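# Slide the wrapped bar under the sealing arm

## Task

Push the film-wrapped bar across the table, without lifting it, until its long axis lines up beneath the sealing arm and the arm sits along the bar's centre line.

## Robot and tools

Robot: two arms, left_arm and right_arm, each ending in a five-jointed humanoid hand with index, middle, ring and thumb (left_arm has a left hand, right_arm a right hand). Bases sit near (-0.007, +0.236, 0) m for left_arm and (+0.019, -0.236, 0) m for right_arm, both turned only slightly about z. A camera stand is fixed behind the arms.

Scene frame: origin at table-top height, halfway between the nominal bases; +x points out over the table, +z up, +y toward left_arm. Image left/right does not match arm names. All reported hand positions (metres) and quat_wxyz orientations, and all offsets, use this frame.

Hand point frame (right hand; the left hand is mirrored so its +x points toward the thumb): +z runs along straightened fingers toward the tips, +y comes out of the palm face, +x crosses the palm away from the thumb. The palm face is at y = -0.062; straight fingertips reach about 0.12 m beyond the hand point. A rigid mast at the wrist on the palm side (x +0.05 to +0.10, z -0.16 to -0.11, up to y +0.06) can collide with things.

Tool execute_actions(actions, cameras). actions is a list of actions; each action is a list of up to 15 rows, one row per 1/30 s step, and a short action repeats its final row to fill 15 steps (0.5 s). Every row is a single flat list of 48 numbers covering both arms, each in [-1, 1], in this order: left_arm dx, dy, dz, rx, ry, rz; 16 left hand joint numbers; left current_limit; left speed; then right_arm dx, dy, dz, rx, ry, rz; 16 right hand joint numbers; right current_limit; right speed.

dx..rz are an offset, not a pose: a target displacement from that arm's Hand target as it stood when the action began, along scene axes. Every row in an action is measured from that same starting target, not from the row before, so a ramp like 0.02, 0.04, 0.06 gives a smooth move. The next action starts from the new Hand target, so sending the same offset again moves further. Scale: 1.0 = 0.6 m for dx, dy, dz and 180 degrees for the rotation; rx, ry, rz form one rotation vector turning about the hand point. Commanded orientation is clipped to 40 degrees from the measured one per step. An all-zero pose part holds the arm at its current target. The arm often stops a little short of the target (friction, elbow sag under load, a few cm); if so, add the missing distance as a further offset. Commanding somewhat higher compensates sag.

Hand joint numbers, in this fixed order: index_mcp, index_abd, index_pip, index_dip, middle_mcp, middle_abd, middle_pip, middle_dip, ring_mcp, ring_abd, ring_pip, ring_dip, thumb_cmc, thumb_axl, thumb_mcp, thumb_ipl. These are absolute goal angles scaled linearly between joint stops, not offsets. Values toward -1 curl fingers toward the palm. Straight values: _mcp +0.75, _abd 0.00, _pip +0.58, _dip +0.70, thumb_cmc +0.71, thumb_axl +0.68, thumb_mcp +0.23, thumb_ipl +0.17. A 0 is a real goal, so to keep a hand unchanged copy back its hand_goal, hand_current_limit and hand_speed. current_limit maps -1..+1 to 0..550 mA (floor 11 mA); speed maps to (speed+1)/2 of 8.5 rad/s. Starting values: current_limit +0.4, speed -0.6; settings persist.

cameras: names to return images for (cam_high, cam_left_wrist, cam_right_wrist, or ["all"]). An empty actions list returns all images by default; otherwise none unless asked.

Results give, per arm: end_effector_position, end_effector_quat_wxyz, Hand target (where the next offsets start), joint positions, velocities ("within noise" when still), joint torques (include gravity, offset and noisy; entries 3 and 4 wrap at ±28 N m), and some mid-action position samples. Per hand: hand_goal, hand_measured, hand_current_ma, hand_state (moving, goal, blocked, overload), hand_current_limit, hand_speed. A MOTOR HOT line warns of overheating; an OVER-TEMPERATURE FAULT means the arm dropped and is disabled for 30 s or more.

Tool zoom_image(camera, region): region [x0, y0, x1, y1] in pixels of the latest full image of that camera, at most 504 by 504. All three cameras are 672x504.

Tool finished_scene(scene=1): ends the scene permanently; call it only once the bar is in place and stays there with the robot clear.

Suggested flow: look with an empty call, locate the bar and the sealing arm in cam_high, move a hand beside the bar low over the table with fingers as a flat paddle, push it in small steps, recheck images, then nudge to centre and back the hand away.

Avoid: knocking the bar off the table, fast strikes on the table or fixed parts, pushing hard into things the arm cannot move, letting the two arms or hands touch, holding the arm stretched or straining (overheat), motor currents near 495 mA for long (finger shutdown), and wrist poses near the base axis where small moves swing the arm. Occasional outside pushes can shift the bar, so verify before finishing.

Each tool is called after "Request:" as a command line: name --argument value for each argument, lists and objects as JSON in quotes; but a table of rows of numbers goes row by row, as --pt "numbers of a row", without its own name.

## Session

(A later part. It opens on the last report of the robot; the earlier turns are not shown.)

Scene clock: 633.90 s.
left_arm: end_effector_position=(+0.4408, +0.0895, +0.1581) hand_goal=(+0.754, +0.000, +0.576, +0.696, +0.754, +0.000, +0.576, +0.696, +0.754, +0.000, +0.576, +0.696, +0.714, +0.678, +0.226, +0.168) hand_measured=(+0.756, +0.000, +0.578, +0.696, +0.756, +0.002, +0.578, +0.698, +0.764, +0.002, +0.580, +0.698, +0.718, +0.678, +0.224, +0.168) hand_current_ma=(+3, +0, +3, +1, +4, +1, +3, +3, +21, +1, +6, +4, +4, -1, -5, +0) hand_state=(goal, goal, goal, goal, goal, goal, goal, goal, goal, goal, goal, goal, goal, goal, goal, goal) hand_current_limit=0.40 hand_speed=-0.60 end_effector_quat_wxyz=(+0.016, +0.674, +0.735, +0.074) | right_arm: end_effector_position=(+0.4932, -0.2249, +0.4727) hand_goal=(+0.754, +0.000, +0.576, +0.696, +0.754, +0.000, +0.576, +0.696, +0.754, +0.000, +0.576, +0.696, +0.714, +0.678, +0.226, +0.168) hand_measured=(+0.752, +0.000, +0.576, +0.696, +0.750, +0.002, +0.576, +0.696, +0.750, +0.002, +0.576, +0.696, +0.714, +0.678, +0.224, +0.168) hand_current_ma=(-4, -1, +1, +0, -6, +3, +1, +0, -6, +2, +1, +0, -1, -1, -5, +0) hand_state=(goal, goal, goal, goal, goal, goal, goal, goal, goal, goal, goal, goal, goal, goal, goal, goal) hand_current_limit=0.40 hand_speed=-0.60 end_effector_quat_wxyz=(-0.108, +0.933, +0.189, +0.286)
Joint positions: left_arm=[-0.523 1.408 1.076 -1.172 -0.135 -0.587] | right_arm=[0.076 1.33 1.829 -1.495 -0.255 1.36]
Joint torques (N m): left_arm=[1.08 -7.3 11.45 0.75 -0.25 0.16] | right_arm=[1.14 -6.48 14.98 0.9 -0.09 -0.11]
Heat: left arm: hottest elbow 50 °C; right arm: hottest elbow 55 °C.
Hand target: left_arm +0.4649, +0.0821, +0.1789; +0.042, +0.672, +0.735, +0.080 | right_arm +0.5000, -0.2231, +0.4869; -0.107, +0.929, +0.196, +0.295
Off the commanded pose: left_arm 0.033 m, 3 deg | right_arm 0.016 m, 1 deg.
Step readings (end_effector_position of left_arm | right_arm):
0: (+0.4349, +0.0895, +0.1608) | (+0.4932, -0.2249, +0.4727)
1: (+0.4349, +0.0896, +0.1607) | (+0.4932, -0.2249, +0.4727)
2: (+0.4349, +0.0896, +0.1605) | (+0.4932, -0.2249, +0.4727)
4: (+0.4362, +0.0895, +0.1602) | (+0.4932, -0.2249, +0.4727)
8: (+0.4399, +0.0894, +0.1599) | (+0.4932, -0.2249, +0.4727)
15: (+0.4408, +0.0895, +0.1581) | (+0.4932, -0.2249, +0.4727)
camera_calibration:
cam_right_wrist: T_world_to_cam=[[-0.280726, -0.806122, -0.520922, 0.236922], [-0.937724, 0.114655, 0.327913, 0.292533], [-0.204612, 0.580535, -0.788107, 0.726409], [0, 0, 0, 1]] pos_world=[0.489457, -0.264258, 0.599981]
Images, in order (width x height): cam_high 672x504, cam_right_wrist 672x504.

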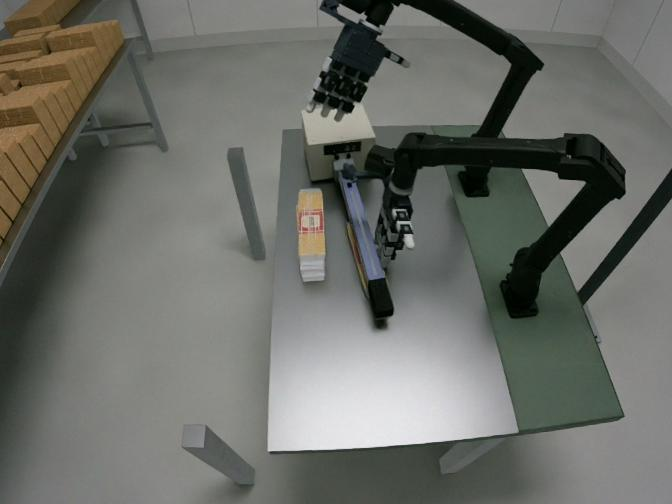

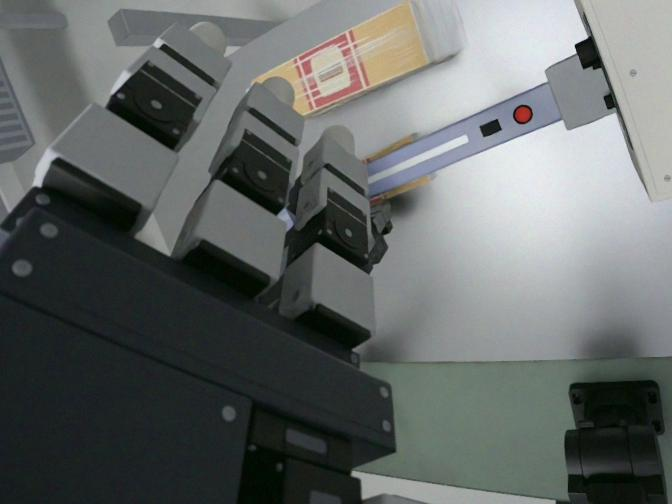

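Request:
execute_actions --actions '[[[-0.05,0,0,0,0,0,0.754,0,0.576,0.696,0.754,0,0.576,0.696,0.754,0,0.576,0.696,0.714,0.678,0.226,0.168,0.4,-0.6,0,0,0,0,0,0,0.754,0,0.576,0.696,0.754,0,0.576,0.696,0.754,0,0.576,0.696,0.714,0.678,0.226,0.168,0.4,-0.6]]]' --cameras '["all"]'

Request:
zoom_image --camera "cam_high" --region '[345, 200, 415, 300]'

Request:
zoom_image --camera "cam_right_wrist" --region '[350, 120, 480, 260]'

Scene clock: 673.13 s.
left_arm: end_effector_position=(+0.4372, +0.0839, +0.1737) hand_goal=(+0.754, +0.000, +0.576, +0.696, +0.754, +0.000, +0.576, +0.696, +0.754, +0.000, +0.576, +0.696, +0.714, +0.678, +0.226, +0.168) hand_measured=(+0.756, +0.000, +0.578, +0.696, +0.756, +0.002, +0.578, +0.698, +0.758, +0.002, +0.578, +0.698, +0.718, +0.678, +0.224, +0.168) hand_current_ma=(+3, +0, +3, +1, +4, +1, +3, +3, +4, +1, +3, +4, +4, -1, -5, +0) hand_state=(goal, goal, goal, goal, goal, goal, goal, goal, goal, goal, goal, goal, goal, goal, goal, goal) hand_current_limit=0.40 hand_speed=-0.60 end_effector_quat_wxyz=(+0.035, +0.675, +0.733, +0.078) | right_arm: end_effector_position=(+0.4932, -0.2249, +0.4727) hand_goal=(+0.754, +0.000, +0.576, +0.696, +0.754, +0.000, +0.576, +0.696, +0.754, +0.000, +0.576, +0.696, +0.714, +0.678, +0.226, +0.168) hand_measured=(+0.752, +0.000, +0.576, +0.696, +0.750, +0.002, +0.576, +0.696, +0.750, +0.002, +0.576, +0.696, +0.714, +0.678, +0.224, +0.168) hand_current_ma=(-4, -1, +1, +0, -6, +3, +1, +0, -6, +2, +1, +0, -1, -1, -5, +0) hand_state=(goal, goal, goal, goal, goal, goal, goal, goal, goal, goal, goal, goal, goal, goal, goal, goal) hand_current_limit=0.40 hand_speed=-0.60 end_effector_quat_wxyz=(-0.108, +0.933, +0.189, +0.286)
Joint positions: left_arm=[-0.538 1.373 1.076 -1.172 -0.136 -0.596] | right_arm=[0.076 1.33 1.829 -1.495 -0.255 1.36]
Joint torques (N m): left_arm=[-0.79 -8.94 7.12 0.62 -0.36 -0.11] | right_arm=[1.03 -6.71 14.98 0.92 -0.09 -0.08]
Heat: left arm: hottest elbow 47 °C; right arm: hottest elbow 55 °C.
Hand target: left_arm +0.4349, +0.0821, +0.1788; +0.042, +0.672, +0.735, +0.080 | right_arm +0.5000, -0.2231, +0.4869; -0.107, +0.929, +0.196, +0.295
Off the commanded pose: left_arm 0.006 m, 1 deg | right_arm 0.016 m, 1 deg.
Step readings (end_effector_position of left_arm | right_arm):
0: (+0.4408, +0.0895, +0.1581) | (+0.4932, -0.2249, +0.4727)
1: (+0.4408, +0.0895, +0.1581) | (+0.4932, -0.2249, +0.4727)
2: (+0.4408, +0.0895, +0.1581) | (+0.4932, -0.2249, +0.4727)
4: (+0.4407, +0.0892, +0.1591) | (+0.4932, -0.2249, +0.4727)
8: (+0.4393, +0.0870, +0.1655) | (+0.4932, -0.2249, +0.4727)
15: (+0.4373, +0.0840, +0.1737) | (+0.4932, -0.2249, +0.4727)
camera_calibration:
cam_left_wrist: T_world_to_cam=[[-0.597327, -0.795049, -0.105342, 0.313408], [-0.639779, 0.393172, 0.660378, 0.0885765], [-0.483615, 0.461857, -0.743508, 0.425088], [0, 0, 0, 1]] pos_world=[0.449455, 0.0180186, 0.290577]
cam_right_wrist: T_world_to_cam=[[-0.280726, -0.806122, -0.520922, 0.236922], [-0.937724, 0.114655, 0.327913, 0.292533], [-0.204612, 0.580535, -0.788107, 0.726409], [0, 0, 0, 1]] pos_world=[0.489457, -0.264258, 0.599981]

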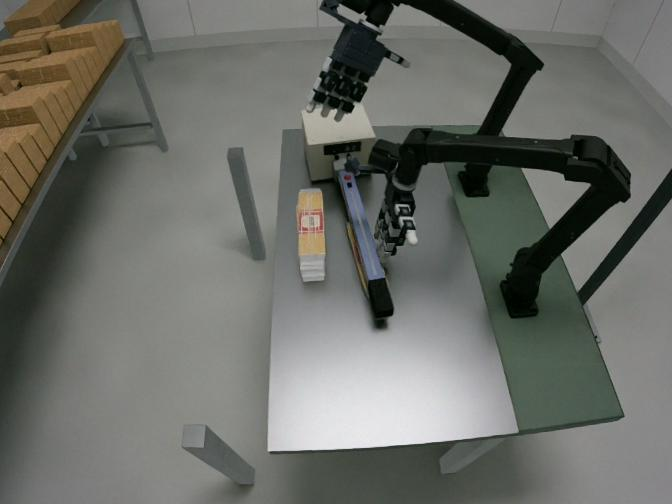

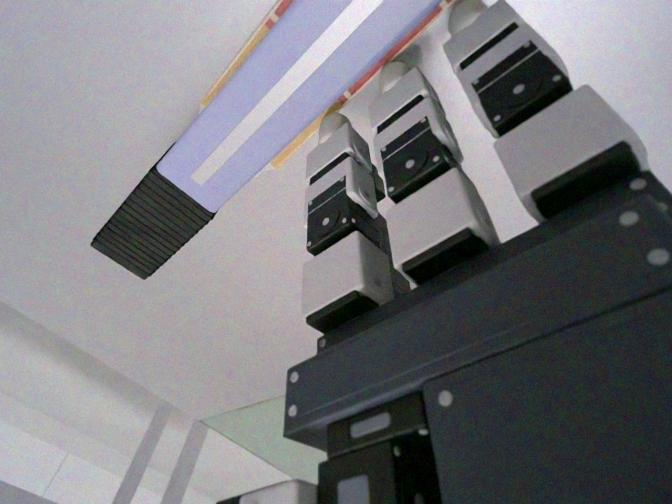

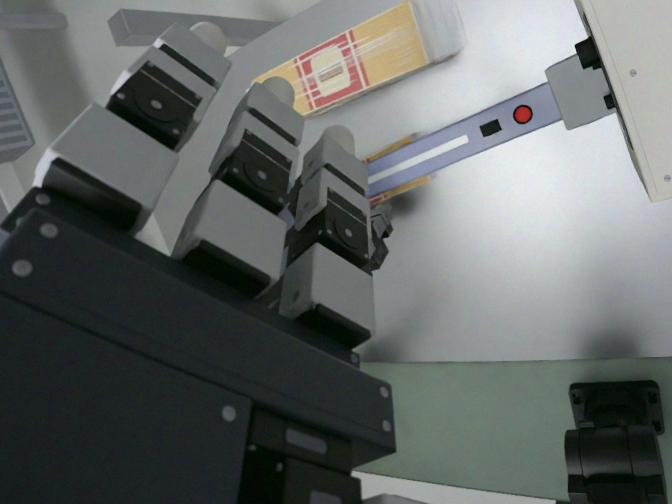

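Scaled by 5.040.

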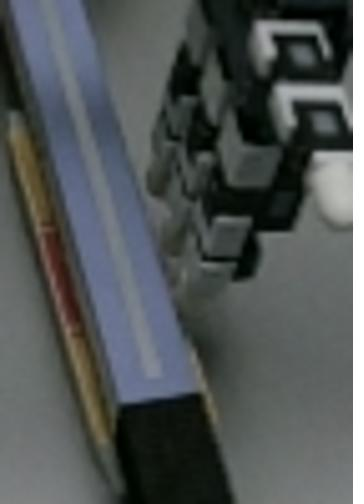

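Scaled by 3.600.

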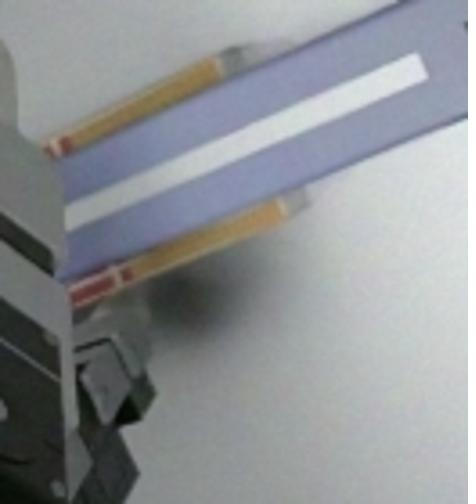

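Request:
zoom_image --camera "cam_left_wrist" --region '[80, 0, 520, 290]'

Scaled by 1.145.

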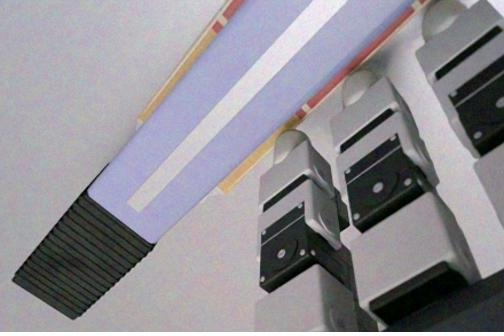

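Request:
execute_actions --actions '[[[-0.045,0,0,0,0,-0.012,0.754,0,0.576,0.696,0.754,0,0.576,0.696,0.754,0,0.576,0.696,0.714,0.678,0.226,0.168,0.4,-0.6,0,0,0,0,0,0,0.754,0,0.576,0.696,0.754,0,0.576,0.696,0.754,0,0.576,0.696,0.714,0.678,0.226,0.168,0.4,-0.6]],[[0,0.01,-0.045,0,0,0,0.754,0,0.576,0.696,0.754,0,0.576,0.696,0.754,0,0.576,0.696,0.714,0.678,0.226,0.168,0.4,-0.6,0,0,0,0,0,0,0.754,0,0.576,0.696,0.754,0,0.576,0.696,0.754,0,0.576,0.696,0.714,0.678,0.226,0.168,0.4,-0.6]]]' --cameras '["cam_left_wrist", "cam_high"]'

Request:
zoom_image --camera "cam_left_wrist" --region '[80, 0, 520, 290]'

Request:
zoom_image --camera "cam_high" --region '[345, 200, 415, 300]'

Scene clock: 701.97 s.
left_arm: end_effector_position=(+0.4053, +0.0874, +0.1531) hand_goal=(+0.754, +0.000, +0.576, +0.696, +0.754, +0.000, +0.576, +0.696, +0.754, +0.000, +0.576, +0.696, +0.714, +0.678, +0.226, +0.168) hand_measured=(+0.756, +0.000, +0.578, +0.696, +0.756, +0.002, +0.578, +0.698, +0.756, +0.002, +0.578, +0.698, +0.716, +0.678, +0.224, +0.168) hand_current_ma=(+2, +0, +3, +1, +2, +1, +3, +3, +2, +1, +3, +4, +4, -1, -5, +0) hand_state=(goal, goal, goal, goal, goal, goal, goal, goal, goal, goal, goal, goal, goal, goal, goal, goal) hand_current_limit=0.40 hand_speed=-0.60 end_effector_quat_wxyz=(+0.040, +0.685, +0.723, +0.078) | right_arm: end_effector_position=(+0.4932, -0.2249, +0.4727) hand_goal=(+0.754, +0.000, +0.576, +0.696, +0.754, +0.000, +0.576, +0.696, +0.754, +0.000, +0.576, +0.696, +0.714, +0.678, +0.226, +0.168) hand_measured=(+0.752, +0.000, +0.576, +0.696, +0.750, +0.002, +0.576, +0.696, +0.750, +0.002, +0.576, +0.696, +0.714, +0.678, +0.224, +0.168) hand_current_ma=(-4, -1, +1, +0, -6, +3, +1, +0, -6, +2, +1, +0, -1, -1, -5, +0) hand_state=(goal, goal, goal, goal, goal, goal, goal, goal, goal, goal, goal, goal, goal, goal, goal, goal) hand_current_limit=0.40 hand_speed=-0.60 end_effector_quat_wxyz=(-0.108, +0.933, +0.189, +0.286)
Joint positions: left_arm=[-0.568 1.302 0.95 -1.106 -0.137 -0.596] | right_arm=[0.076 1.33 1.829 -1.495 -0.255 1.36]
Joint torques (N m): left_arm=[0.44 -6.65 7.06 1.06 -0.24 0.11] | right_arm=[0.79 -6.53 15.01 0.96 -0.09 -0.09]
Heat: left arm: hottest elbow 44 °C; right arm: hottest elbow 55 °C.
Hand target: left_arm +0.4080, +0.0881, +0.1519; +0.044, +0.685, +0.722, +0.079 | right_arm +0.5000, -0.2231, +0.4869; -0.107, +0.929, +0.196, +0.295
Off the commanded pose: left_arm 0.003 m, 0 deg | right_arm 0.016 m, 1 deg.
Step readings (end_effector_position of left_arm | right_arm):
0: (+0.4371, +0.0840, +0.1737) | (+0.4932, -0.2249, +0.4727)
1: (+0.4371, +0.0840, +0.1739) | (+0.4932, -0.2249, +0.4727)
2: (+0.4361, +0.0838, +0.1734) | (+0.4932, -0.2249, +0.4727)
4: (+0.4297, +0.0850, +0.1713) | (+0.4932, -0.2249, +0.4727)
8: (+0.4148, +0.0859, +0.1704) | (+0.4932, -0.2249, +0.4727)
15: (+0.4116, +0.0836, +0.1756) | (+0.4932, -0.2249, +0.4727)
16: (+0.4115, +0.0836, +0.1754) | (+0.4932, -0.2249, +0.4727)
17: (+0.4113, +0.0838, +0.1746) | (+0.4932, -0.2249, +0.4727)
19: (+0.4107, +0.0841, +0.1695) | (+0.4932, -0.2249, +0.4727)
23: (+0.4050, +0.0876, +0.1558) | (+0.4932, -0.2249, +0.4727)
30: (+0.4050, +0.0876, +0.1529) | (+0.4932, -0.2249, +0.4727)
camera_calibration:
cam_left_wrist: T_world_to_cam=[[-0.619439, -0.777686, -0.107237, 0.302681], [-0.633824, 0.414831, 0.652826, 0.0772071], [-0.463209, 0.472356, -0.749878, 0.384462], [0, 0, 0, 1]] pos_world=[0.414514, 0.0217604, 0.270355]
Images, in order (width x height): cam_high 672x504, cam_left_wrist 672x504.

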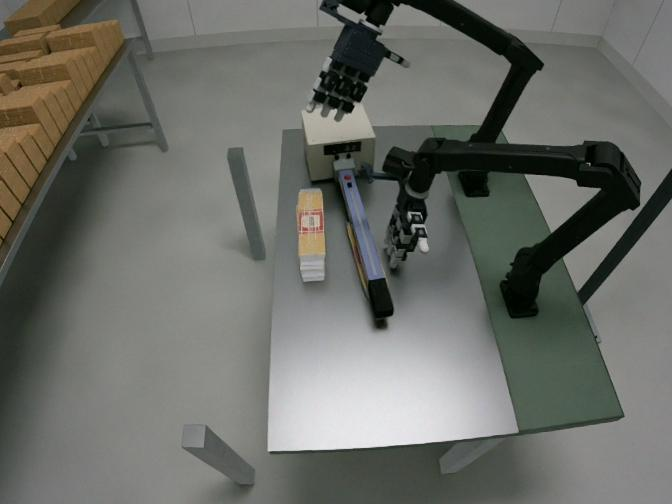

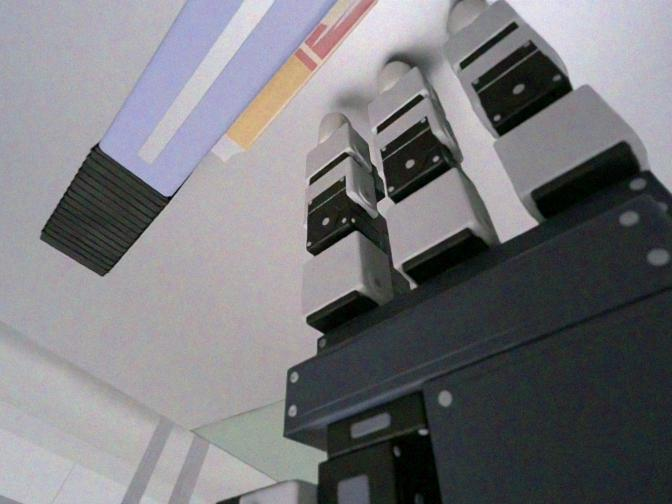

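Scaled by 1.145.

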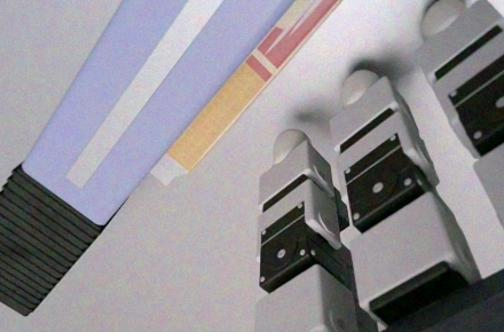

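Scaled by 5.040.

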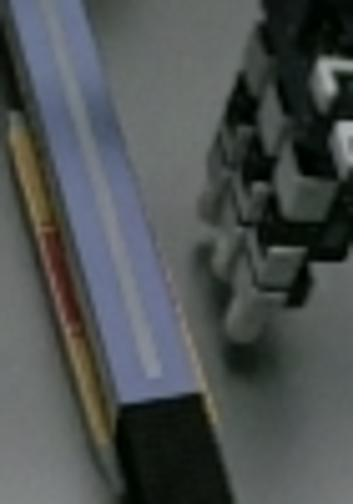

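Request:
execute_actions --actions '[[[0,-0.02,-0.02,0,0,0,0.754,0,0.576,0.696,0.754,0,0.576,0.696,0.754,0,0.576,0.696,0.714,0.678,0.226,0.168,0.4,-0.6,0,0,0,0,0,0,0.754,0,0.576,0.696,0.754,0,0.576,0.696,0.754,0,0.576,0.696,0.714,0.678,0.226,0.168,0.4,-0.6]],[[0.025,0,0.004,0,0,0,0.754,0,0.576,0.696,0.754,0,0.576,0.696,0.754,0,0.576,0.696,0.714,0.678,0.226,0.168,0.4,-0.6,0,0,0,0,0,0,0.754,0,0.576,0.696,0.754,0,0.576,0.696,0.754,0,0.576,0.696,0.714,0.678,0.226,0.168,0.4,-0.6]]]' --cameras '["cam_left_wrist"]'

Request:
zoom_image --camera "cam_left_wrist" --region '[150, 0, 450, 240]'

Scene clock: 758.77 s.
left_arm: end_effector_position=(+0.4102, +0.0776, +0.1378) hand_goal=(+0.754, +0.000, +0.576, +0.696, +0.754, +0.000, +0.576, +0.696, +0.754, +0.000, +0.576, +0.696, +0.714, +0.678, +0.226, +0.168) hand_measured=(+0.756, +0.000, +0.578, +0.696, +0.756, +0.002, +0.578, +0.698, +0.758, +0.008, +0.580, +0.698, +0.716, +0.678, +0.224, +0.168) hand_current_ma=(+2, +0, +3, +1, +2, +1, +3, +3, +6, +12, +4, +4, +4, -1, -5, +0) hand_state=(goal, goal, goal, goal, goal, goal, goal, goal, goal, goal, goal, goal, goal, goal, goal, goal) hand_current_limit=0.40 hand_speed=-0.60 end_effector_quat_wxyz=(+0.036, +0.689, +0.720, +0.077) | right_arm: end_effector_position=(+0.4932, -0.2249, +0.4727) hand_goal=(+0.754, +0.000, +0.576, +0.696, +0.754, +0.000, +0.576, +0.696, +0.754, +0.000, +0.576, +0.696, +0.714, +0.678, +0.226, +0.168) hand_measured=(+0.752, +0.000, +0.576, +0.696, +0.750, +0.002, +0.576, +0.696, +0.750, +0.002, +0.576, +0.696, +0.714, +0.678, +0.224, +0.168) hand_current_ma=(-4, -1, +1, +0, -6, +3, +1, +0, -6, +2, +1, +0, -1, -1, -5, +0) hand_state=(goal, goal, goal, goal, goal, goal, goal, goal, goal, goal, goal, goal, goal, goal, goal, goal) hand_current_limit=0.40 hand_speed=-0.60 end_effector_quat_wxyz=(-0.108, +0.933, +0.189, +0.286)
Joint positions: left_arm=[-0.582 1.346 0.95 -1.074 -0.136 -0.602] | right_arm=[0.076 1.33 1.829 -1.495 -0.255 1.36]
Joint torques (N m): left_arm=[1.08 -5.89 8.94 0.84 -0.31 0.1] | right_arm=[1.32 -6.77 15.04 0.94 -0.11 -0.11]
Heat: left arm: hottest elbow 44 °C; right arm: hottest elbow 56 °C.
Hand target: left_arm +0.4229, +0.0761, +0.1424; +0.043, +0.685, +0.722, +0.080 | right_arm +0.5000, -0.2231, +0.4869; -0.107, +0.929, +0.196, +0.295
Off the commanded pose: left_arm 0.014 m, 1 deg | right_arm 0.016 m, 1 deg.
Step readings (end_effector_position of left_arm | right_arm):
0: (+0.4053, +0.0874, +0.1531) | (+0.4932, -0.2249, +0.4727)
1: (+0.4053, +0.0874, +0.1531) | (+0.4932, -0.2249, +0.4727)
2: (+0.4057, +0.0872, +0.1531) | (+0.4932, -0.2249, +0.4727)
4: (+0.4076, +0.0855, +0.1525) | (+0.4932, -0.2249, +0.4727)
8: (+0.4095, +0.0810, +0.1477) | (+0.4932, -0.2249, +0.4727)
15: (+0.4096, +0.0780, +0.1442) | (+0.4932, -0.2249, +0.4727)
16: (+0.4096, +0.0780, +0.1442) | (+0.4932, -0.2249, +0.4727)
17: (+0.4096, +0.0780, +0.1440) | (+0.4932, -0.2249, +0.4727)
19: (+0.4097, +0.0780, +0.1421) | (+0.4932, -0.2249, +0.4727)
23: (+0.4102, +0.0776, +0.1378) | (+0.4932, -0.2249, +0.4727)
30: (+0.4102, +0.0776, +0.1378) | (+0.4932, -0.2249, +0.4727)
camera_calibration:
cam_left_wrist: T_world_to_cam=[[-0.627066, -0.771885, -0.104792, 0.298798], [-0.624273, 0.417508, 0.66028, 0.0891682], [-0.465909, 0.479458, -0.743672, 0.379658], [0, 0, 0, 1]] pos_world=[0.419917, 0.0113791, 0.254777]
Images, in order (width x height): cam_left_wrist 672x504.

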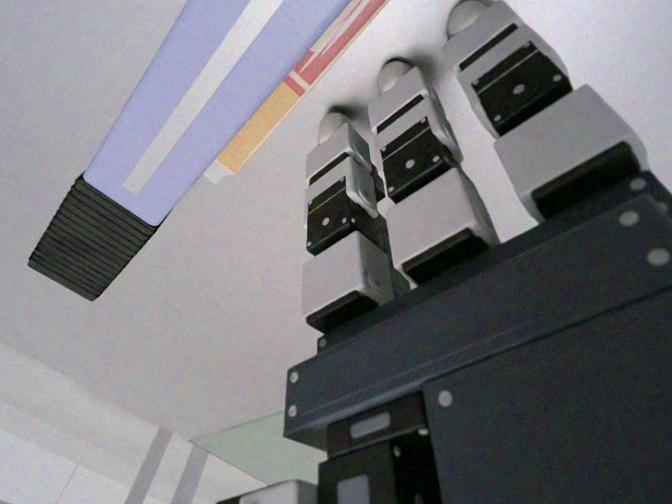

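Scaled by 1.680.

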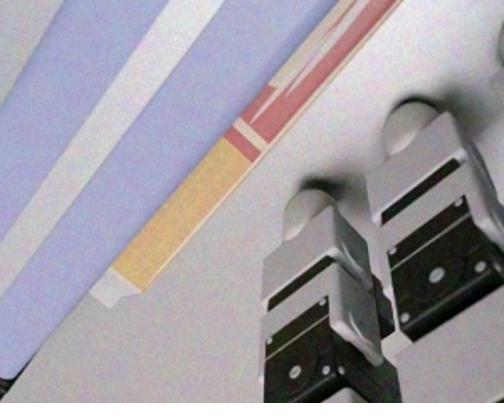

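Request:
execute_actions --actions '[[[0.02,0,0.018,0,0,0,0.754,0,0.576,0.696,0.754,0,0.576,0.696,0.754,0,0.576,0.696,0.714,0.678,0.226,0.168,0.4,-0.6,0,0,0,0,0,0,0.754,0,0.576,0.696,0.754,0,0.576,0.696,0.754,0,0.576,0.696,0.714,0.678,0.226,0.168,0.4,-0.6]]]' --cameras '["cam_left_wrist"]'

Request:
zoom_image --camera "cam_left_wrist" --region '[150, 0, 450, 240]'

Scene clock: 767.87 s.
left_arm: end_effector_position=(+0.4154, +0.0794, +0.1383) hand_goal=(+0.754, +0.000, +0.576, +0.696, +0.754, +0.000, +0.576, +0.696, +0.754, +0.000, +0.576, +0.696, +0.714, +0.678, +0.226, +0.168) hand_measured=(+0.756, +0.000, +0.578, +0.696, +0.756, +0.002, +0.578, +0.698, +0.774, -0.006, +0.586, +0.702, +0.716, +0.678, +0.224, +0.168) hand_current_ma=(+2, +0, +3, +1, +2, +1, +3, +3, +46, -8, +19, +9, +4, -1, -5, +0) hand_state=(goal, goal, goal, goal, goal, goal, goal, goal, goal, goal, goal, goal, goal, goal, goal, goal) hand_current_limit=0.40 hand_speed=-0.60 end_effector_quat_wxyz=(+0.033, +0.688, +0.721, +0.074) | right_arm: end_effector_position=(+0.4932, -0.2249, +0.4727) hand_goal=(+0.754, +0.000, +0.576, +0.696, +0.754, +0.000, +0.576, +0.696, +0.754, +0.000, +0.576, +0.696, +0.714, +0.678, +0.226, +0.168) hand_measured=(+0.752, +0.000, +0.576, +0.696, +0.750, +0.002, +0.576, +0.696, +0.750, +0.002, +0.576, +0.696, +0.714, +0.678, +0.224, +0.168) hand_current_ma=(-4, -1, +1, +0, -6, +3, +1, +0, -6, +2, +1, +0, -1, -1, -5, +0) hand_state=(goal, goal, goal, goal, goal, goal, goal, goal, goal, goal, goal, goal, goal, goal, goal, goal) hand_current_limit=0.40 hand_speed=-0.60 end_effector_quat_wxyz=(-0.108, +0.933, +0.189, +0.286)
Joint positions: left_arm=[-0.569 1.358 0.967 -1.084 -0.13 -0.591] | right_arm=[0.076 1.33 1.829 -1.495 -0.255 1.36]
Joint torques (N m): left_arm=[1.32 -5.95 10.84 0.2 -0.45 0.12] | right_arm=[1.03 -6.89 15.08 0.87 -0.1 -0.09]
Heat: left arm: hottest elbow 44 °C; right arm: hottest elbow 56 °C.
Hand target: left_arm +0.4349, +0.0760, +0.1530; +0.043, +0.686, +0.722, +0.079 | right_arm +0.5000, -0.2231, +0.4869; -0.107, +0.929, +0.196, +0.295
Off the commanded pose: left_arm 0.025 m, 1 deg | right_arm 0.016 m, 1 deg.
Step readings (end_effector_position of left_arm | right_arm):
0: (+0.4102, +0.0776, +0.1378) | (+0.4932, -0.2249, +0.4727)
1: (+0.4102, +0.0776, +0.1378) | (+0.4932, -0.2249, +0.4727)
2: (+0.4104, +0.0778, +0.1380) | (+0.4932, -0.2249, +0.4727)
4: (+0.4113, +0.0784, +0.1383) | (+0.4932, -0.2249, +0.4727)
8: (+0.4142, +0.0799, +0.1383) | (+0.4932, -0.2249, +0.4727)
15: (+0.4155, +0.0794, +0.1385) | (+0.4932, -0.2249, +0.4727)
camera_calibration:
cam_left_wrist: T_world_to_cam=[[-0.626262, -0.773276, -0.0991952, 0.302542], [-0.619111, 0.415961, 0.666092, 0.0885287], [-0.473811, 0.478561, -0.739244, 0.384378], [0, 0, 0, 1]] pos_world=[0.426402, 0.0131758, 0.255192]
Images, in order (width x height): cam_left_wrist 672x504.

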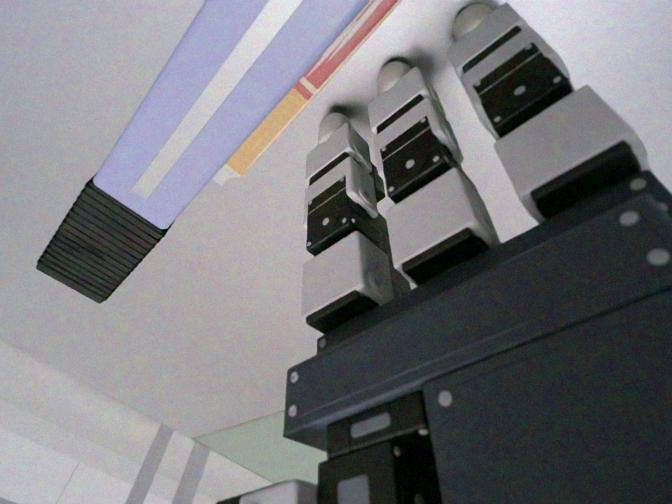

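Scaled by 1.680.

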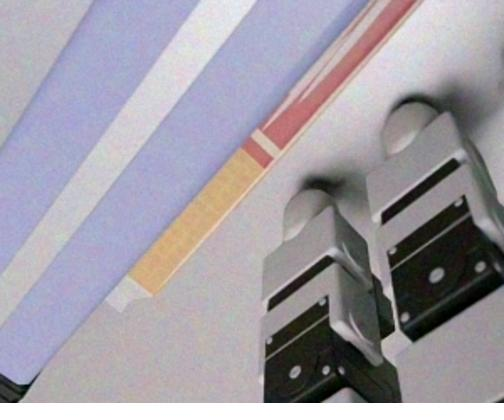

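Request:
execute_actions --actions '[[[0.008,0,0.02,0,0,0,0.754,0,0.576,0.696,0.754,0,0.576,0.696,0.754,0,0.576,0.696,0.714,0.678,0.226,0.168,0.4,-0.6,0,0,0,0,0,0,0.754,0,0.576,0.696,0.754,0,0.576,0.696,0.754,0,0.576,0.696,0.714,0.678,0.226,0.168,0.4,-0.6]]]' --cameras '["cam_left_wrist"]'

Request:
zoom_image --camera "cam_left_wrist" --region '[150, 0, 450, 240]'

Scene clock: 776.80 s.
left_arm: end_effector_position=(+0.4172, +0.0854, +0.1402) hand_goal=(+0.754, +0.000, +0.576, +0.696, +0.754, +0.000, +0.576, +0.696, +0.754, +0.000, +0.576, +0.696, +0.714, +0.678, +0.226, +0.168) hand_measured=(+0.756, +0.000, +0.578, +0.696, +0.756, +0.002, +0.578, +0.698, +0.756, -0.004, +0.578, +0.700, +0.716, +0.678, +0.224, +0.168) hand_current_ma=(+2, +0, +3, +1, +2, +1, +3, +3, +4, -4, +3, +4, +4, -1, -5, +0) hand_state=(goal, goal, goal, goal, goal, goal, goal, goal, goal, goal, goal, goal, goal, goal, goal, goal) hand_current_limit=0.40 hand_speed=-0.60 end_effector_quat_wxyz=(+0.021, +0.686, +0.724, +0.073) | right_arm: end_effector_position=(+0.4932, -0.2249, +0.4727) hand_goal=(+0.754, +0.000, +0.576, +0.696, +0.754, +0.000, +0.576, +0.696, +0.754, +0.000, +0.576, +0.696, +0.714, +0.678, +0.226, +0.168) hand_measured=(+0.752, +0.000, +0.576, +0.696, +0.750, +0.002, +0.576, +0.696, +0.750, +0.002, +0.576, +0.696, +0.714, +0.678, +0.224, +0.168) hand_current_ma=(-4, -1, +1, +0, -6, +3, +1, +0, -6, +2, +1, +0, -1, -1, -5, +0) hand_state=(goal, goal, goal, goal, goal, goal, goal, goal, goal, goal, goal, goal, goal, goal, goal, goal) hand_current_limit=0.40 hand_speed=-0.60 end_effector_quat_wxyz=(-0.108, +0.933, +0.189, +0.286)
Joint positions: left_arm=[-0.556 1.367 0.985 -1.116 -0.133 -0.587] | right_arm=[0.076 1.33 1.829 -1.495 -0.255 1.36]
Joint torques (N m): left_arm=[0.73 -7.12 11.75 0.05 -0.32 0.18] | right_arm=[0.79 -7 15.01 0.88 -0.1 -0.11]
Heat: left arm: hottest elbow 46 °C; right arm: hottest elbow 56 °C.
Hand target: left_arm +0.4398, +0.0761, +0.1652; +0.044, +0.686, +0.722, +0.079 | right_arm +0.5000, -0.2231, +0.4869; -0.107, +0.929, +0.196, +0.295
Off the commanded pose: left_arm 0.035 m, 3 deg | right_arm 0.016 m, 1 deg.
Step readings (end_effector_position of left_arm | right_arm):
0: (+0.4155, +0.0794, +0.1385) | (+0.4932, -0.2249, +0.4727)
1: (+0.4155, +0.0793, +0.1385) | (+0.4932, -0.2249, +0.4727)
2: (+0.4154, +0.0796, +0.1388) | (+0.4932, -0.2249, +0.4727)
4: (+0.4154, +0.0814, +0.1384) | (+0.4932, -0.2249, +0.4727)
8: (+0.4170, +0.0843, +0.1392) | (+0.4932, -0.2249, +0.4727)
15: (+0.4174, +0.0853, +0.1402) | (+0.4932, -0.2249, +0.4727)
camera_calibration:
cam_left_wrist: T_world_to_cam=[[-0.620699, -0.777723, -0.0993998, 0.306514], [-0.610664, 0.400021, 0.683427, 0.081399], [-0.491755, 0.484902, -0.72322, 0.388415], [0, 0, 0, 1]] pos_world=[0.430965, 0.0174781, 0.255746]
Images, in order (width x height): cam_left_wrist 672x504.

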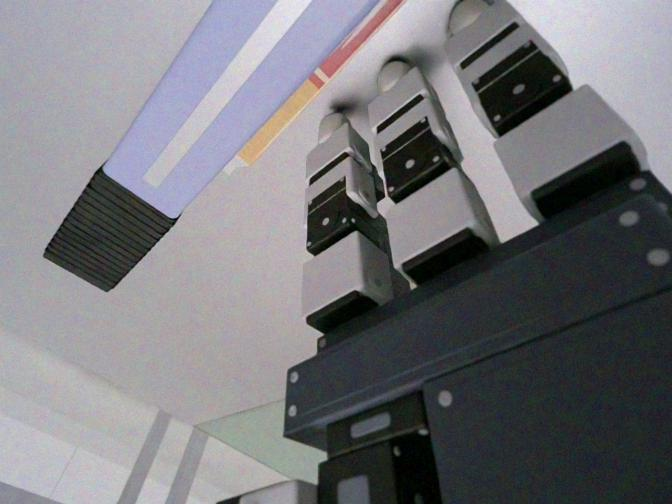

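Scaled by 1.680.

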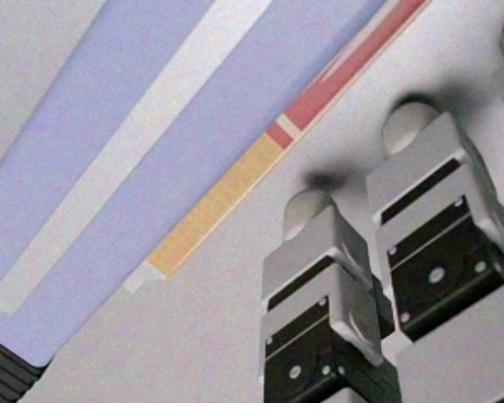

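Request:
execute_actions --actions '[[[0,0,0,0,0,0,0.66,0,0.576,0.696,0.754,0,0.576,0.696,0.754,0,0.576,0.696,0.714,0.678,0.226,0.168,0.4,-0.9,0,0,0,0,0,0,0.754,0,0.576,0.696,0.754,0,0.576,0.696,0.754,0,0.576,0.696,0.714,0.678,0.226,0.168,0.4,-0.6]]]' --cameras '["cam_left_wrist", "cam_high", "cam_right_wrist"]'

Request:
zoom_image --camera "cam_left_wrist" --region '[150, 0, 450, 240]'

Request:
zoom_image --camera "cam_right_wrist" --region '[350, 120, 480, 260]'

Request:
zoom_image --camera "cam_high" --region '[345, 200, 415, 300]'

Scene clock: 790.67 s.
left_arm: end_effector_position=(+0.4169, +0.0855, +0.1400) hand_goal=(+0.660, +0.000, +0.576, +0.696, +0.754, +0.000, +0.576, +0.696, +0.754, +0.000, +0.576, +0.696, +0.714, +0.678, +0.226, +0.168) hand_measured=(+0.674, +0.000, +0.578, +0.698, +0.756, +0.002, +0.578, +0.698, +0.756, -0.004, +0.578, +0.700, +0.716, +0.678, +0.224, +0.168) hand_current_ma=(+30, +0, +3, +1, +2, +1, +3, +3, +4, -4, +3, +4, +4, -1, -5, +0) hand_state=(goal, goal, goal, goal, goal, goal, goal, goal, goal, goal, goal, goal, goal, goal, goal, goal) hand_current_limit=0.40 hand_speed=-0.90 end_effector_quat_wxyz=(+0.020, +0.686, +0.724, +0.073) | right_arm: end_effector_position=(+0.4932, -0.2249, +0.4727) hand_goal=(+0.754, +0.000, +0.576, +0.696, +0.754, +0.000, +0.576, +0.696, +0.754, +0.000, +0.576, +0.696, +0.714, +0.678, +0.226, +0.168) hand_measured=(+0.752, +0.000, +0.576, +0.696, +0.750, +0.002, +0.576, +0.696, +0.750, +0.002, +0.576, +0.696, +0.714, +0.678, +0.224, +0.168) hand_current_ma=(-4, -1, +1, +0, -6, +3, +1, +0, -6, +2, +1, +0, -1, -1, -5, +0) hand_state=(goal, goal, goal, goal, goal, goal, goal, goal, goal, goal, goal, goal, goal, goal, goal, goal) hand_current_limit=0.40 hand_speed=-0.60 end_effector_quat_wxyz=(-0.108, +0.933, +0.189, +0.286)
Joint positions: left_arm=[-0.556 1.367 0.985 -1.117 -0.133 -0.587] | right_arm=[0.076 1.33 1.829 -1.495 -0.255 1.36]
Joint torques (N m): left_arm=[0.79 -7 11.75 0.13 -0.33 0.18] | right_arm=[1.32 -6.83 14.94 0.92 -0.11 -0.08]
Heat: left arm: hottest elbow 48 °C; right arm: hottest elbow 56 °C.
Hand target: left_arm +0.4398, +0.0761, +0.1652; +0.044, +0.685, +0.722, +0.079 | right_arm +0.5000, -0.2231, +0.4869; -0.107, +0.929, +0.196, +0.295
Off the commanded pose: left_arm 0.035 m, 3 deg | right_arm 0.016 m, 1 deg.
Step readings (end_effector_position of left_arm | right_arm):
0: (+0.4172, +0.0854, +0.1402) | (+0.4932, -0.2249, +0.4727)
1: (+0.4172, +0.0854, +0.1402) | (+0.4932, -0.2249, +0.4727)
2: (+0.4172, +0.0854, +0.1402) | (+0.4932, -0.2249, +0.4727)
4: (+0.4172, +0.0854, +0.1402) | (+0.4932, -0.2249, +0.4727)
8: (+0.4172, +0.0854, +0.1402) | (+0.4932, -0.2249, +0.4727)
15: (+0.4169, +0.0855, +0.1400) | (+0.4932, -0.2249, +0.4727)
camera_calibration:
cam_left_wrist: T_world_to_cam=[[-0.620842, -0.777638, -0.0991695, 0.306511], [-0.609735, 0.399492, 0.684565, 0.080749], [-0.492727, 0.485474, -0.722174, 0.388315], [0, 0, 0, 1]] pos_world=[0.430863, 0.017579, 0.25555]
cam_right_wrist: T_world_to_cam=[[-0.280726, -0.806122, -0.520922, 0.236922], [-0.937724, 0.114655, 0.327913, 0.292533], [-0.204612, 0.580535, -0.788107, 0.726409], [0, 0, 0, 1]] pos_world=[0.489457, -0.264258, 0.599981]

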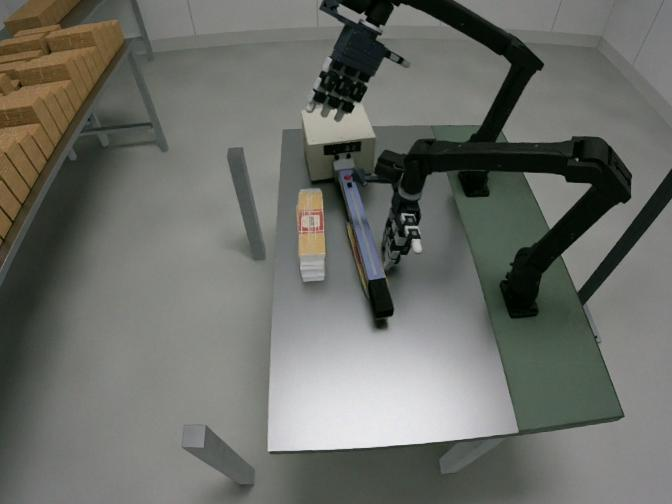

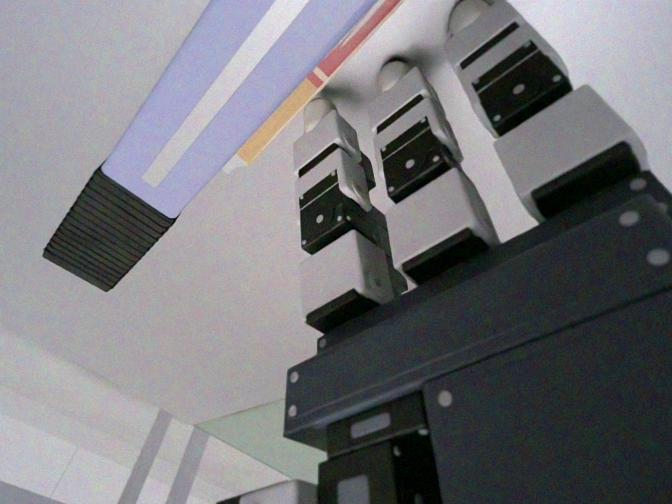

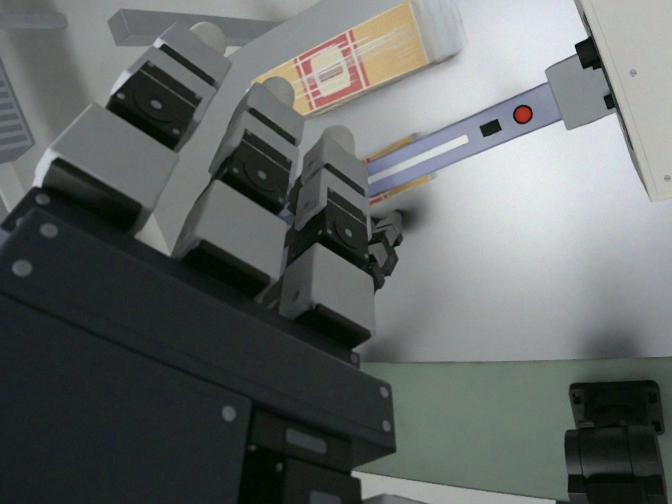

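Scaled by 1.680.

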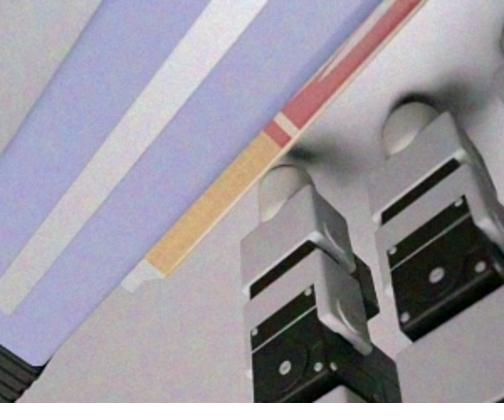

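Scaled by 3.600.

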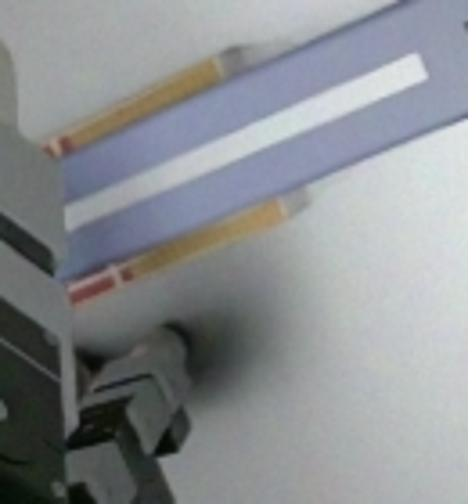

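Scaled by 5.040.

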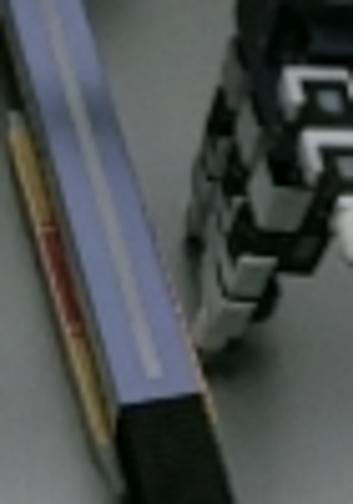

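Request:
execute_actions --actions '[[[0,0,0,0,0,0,0.62,0,0.576,0.696,0.754,0,0.576,0.696,0.754,0,0.576,0.696,0.714,0.678,0.226,0.168,0.4,-0.9,0,0,0,0,0,0,0.754,0,0.576,0.696,0.754,0,0.576,0.696,0.754,0,0.576,0.696,0.714,0.678,0.226,0.168,0.4,-0.6]]]' --cameras '["all"]'

Request:
zoom_image --camera "cam_right_wrist" --region '[350, 120, 480, 260]'

Request:
zoom_image --camera "cam_high" --region '[345, 200, 415, 300]'

Request:
zoom_image --camera "cam_left_wrist" --region '[150, 0, 450, 240]'

Scene clock: 821.10 s.
left_arm: end_effector_position=(+0.4165, +0.0858, +0.1397) hand_goal=(+0.620, +0.000, +0.576, +0.696, +0.754, +0.000, +0.576, +0.696, +0.754, +0.000, +0.576, +0.696, +0.714, +0.678, +0.226, +0.168) hand_measured=(+0.644, +0.000, +0.580, +0.698, +0.756, +0.002, +0.578, +0.698, +0.756, -0.004, +0.578, +0.700, +0.716, +0.678, +0.224, +0.168) hand_current_ma=(+57, +0, +7, +2, +2, +1, +3, +3, +4, -4, +3, +4, +4, -1, -5, +0) hand_state=(blocked, goal, goal, goal, goal, goal, goal, goal, goal, goal, goal, goal, goal, goal, goal, goal) hand_current_limit=0.40 hand_speed=-0.90 end_effector_quat_wxyz=(+0.019, +0.686, +0.724, +0.072) | right_arm: end_effector_position=(+0.4932, -0.2249, +0.4727) hand_goal=(+0.754, +0.000, +0.576, +0.696, +0.754, +0.000, +0.576, +0.696, +0.754, +0.000, +0.576, +0.696, +0.714, +0.678, +0.226, +0.168) hand_measured=(+0.752, +0.000, +0.576, +0.696, +0.750, +0.002, +0.576, +0.696, +0.750, +0.002, +0.576, +0.696, +0.714, +0.678, +0.224, +0.168) hand_current_ma=(-4, -1, +1, +0, -6, +3, +1, +0, -6, +2, +1, +0, -1, -1, -5, +0) hand_state=(goal, goal, goal, goal, goal, goal, goal, goal, goal, goal, goal, goal, goal, goal, goal, goal) hand_current_limit=0.40 hand_speed=-0.60 end_effector_quat_wxyz=(-0.108, +0.933, +0.189, +0.286)
Joint positions: left_arm=[-0.556 1.368 0.985 -1.119 -0.133 -0.587] | right_arm=[0.076 1.33 1.829 -1.495 -0.255 1.36]
Joint torques (N m): left_arm=[0.73 -7.12 11.75 0.2 -0.33 0.18] | right_arm=[0.97 -6.53 15.04 1.02 -0.08 -0.11]
Heat: left arm: hottest elbow 51 °C; right arm: hottest elbow 57 °C.
Hand target: left_arm +0.4397, +0.0761, +0.1652; +0.044, +0.685, +0.722, +0.079 | right_arm +0.5000, -0.2231, +0.4869; -0.107, +0.929, +0.196, +0.295
Off the commanded pose: left_arm 0.036 m, 3 deg | right_arm 0.016 m, 1 deg.
Step readings (end_effector_position of left_arm | right_arm):
0: (+0.4169, +0.0855, +0.1400) | (+0.4932, -0.2249, +0.4727)
1: (+0.4169, +0.0855, +0.1400) | (+0.4932, -0.2249, +0.4727)
2: (+0.4168, +0.0856, +0.1400) | (+0.4932, -0.2249, +0.4727)
4: (+0.4166, +0.0857, +0.1398) | (+0.4932, -0.2249, +0.4727)
8: (+0.4165, +0.0858, +0.1397) | (+0.4932, -0.2249, +0.4727)
15: (+0.4165, +0.0858, +0.1397) | (+0.4932, -0.2249, +0.4727)
camera_calibration:
cam_left_wrist: T_world_to_cam=[[-0.621014, -0.777539, -0.0988635, 0.306419], [-0.608394, 0.398664, 0.686239, 0.0798657], [-0.494164, 0.486312, -0.720626, 0.388091], [0, 0, 0, 1]] pos_world=[0.430661, 0.0176803, 0.255155]
cam_right_wrist: T_world_to_cam=[[-0.280726, -0.806122, -0.520922, 0.236922], [-0.937724, 0.114655, 0.327913, 0.292533], [-0.204612, 0.580535, -0.788107, 0.726409], [0, 0, 0, 1]] pos_world=[0.489457, -0.264258, 0.599981]

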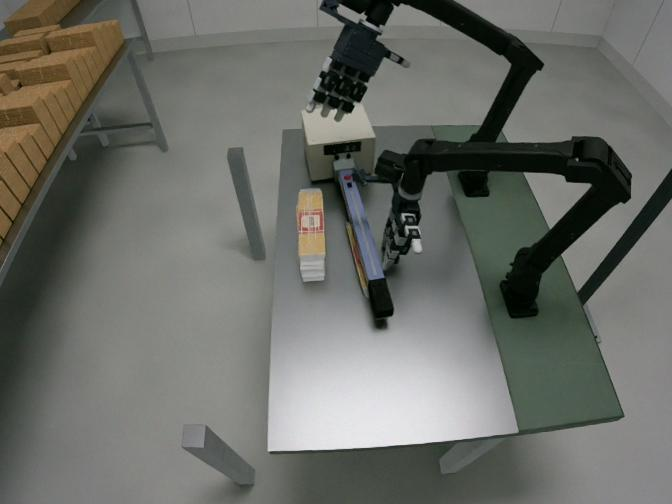

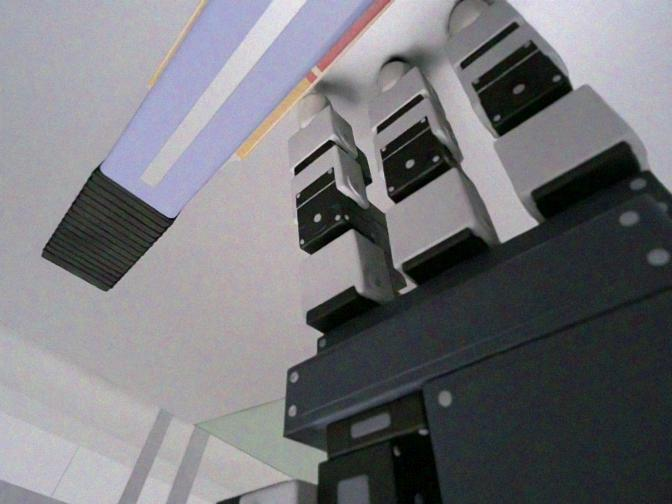

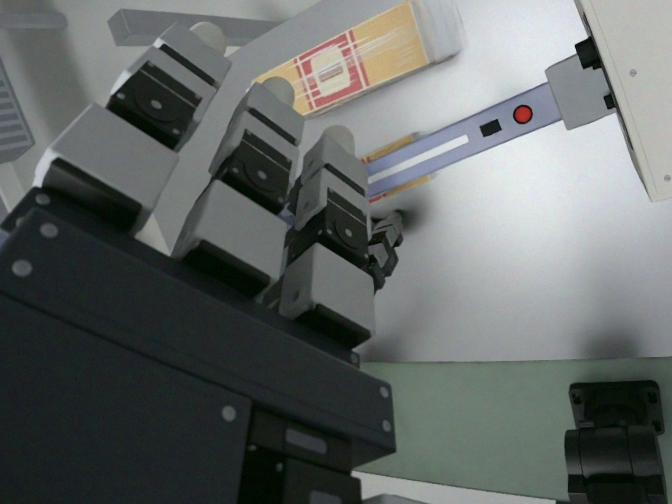

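Scaled by 3.600.

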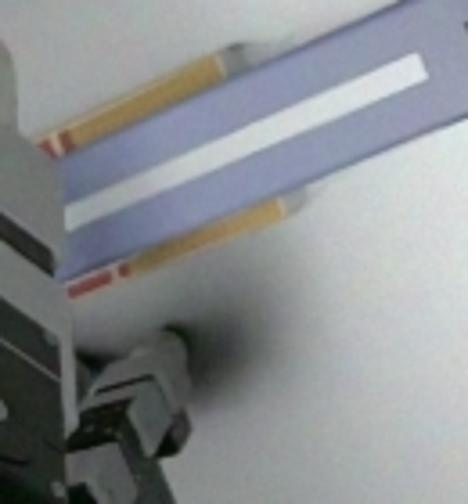

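Scaled by 5.040.

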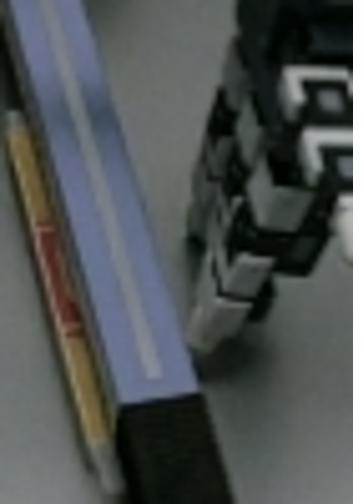

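Scaled by 1.680.

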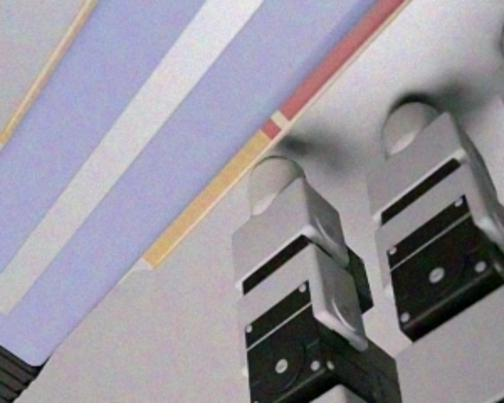

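Request:
zoom_image --camera "cam_left_wrist" --region '[220, 0, 420, 170]'

Request:
zoom_image --camera "cam_right_wrist" --region '[350, 120, 450, 210]'

Request:
zoom_image --camera "cam_high" --region '[340, 215, 390, 305]'

Scaled by 2.520.

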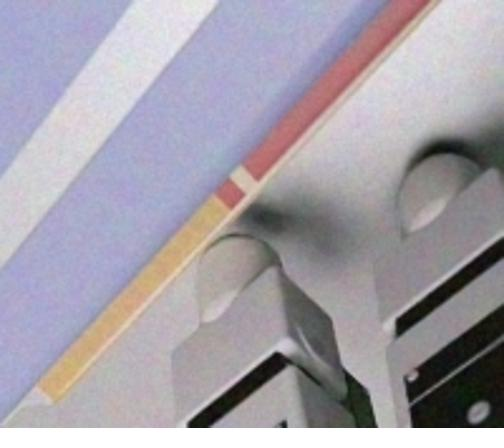

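Scaled by 5.040.

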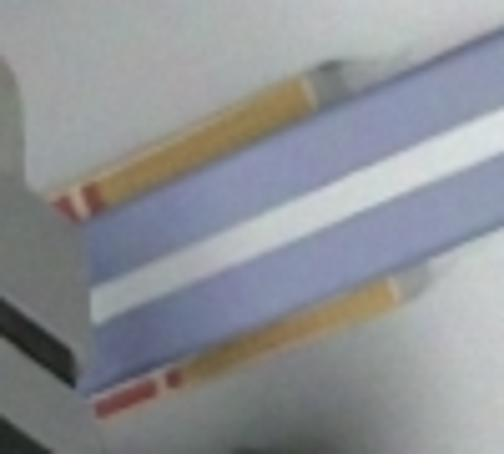

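Scaled by 5.600.

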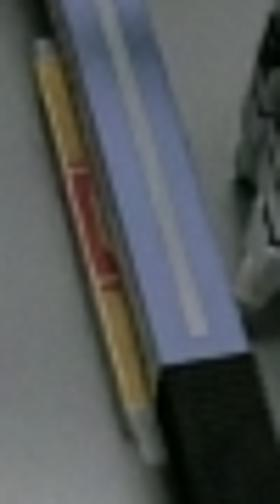

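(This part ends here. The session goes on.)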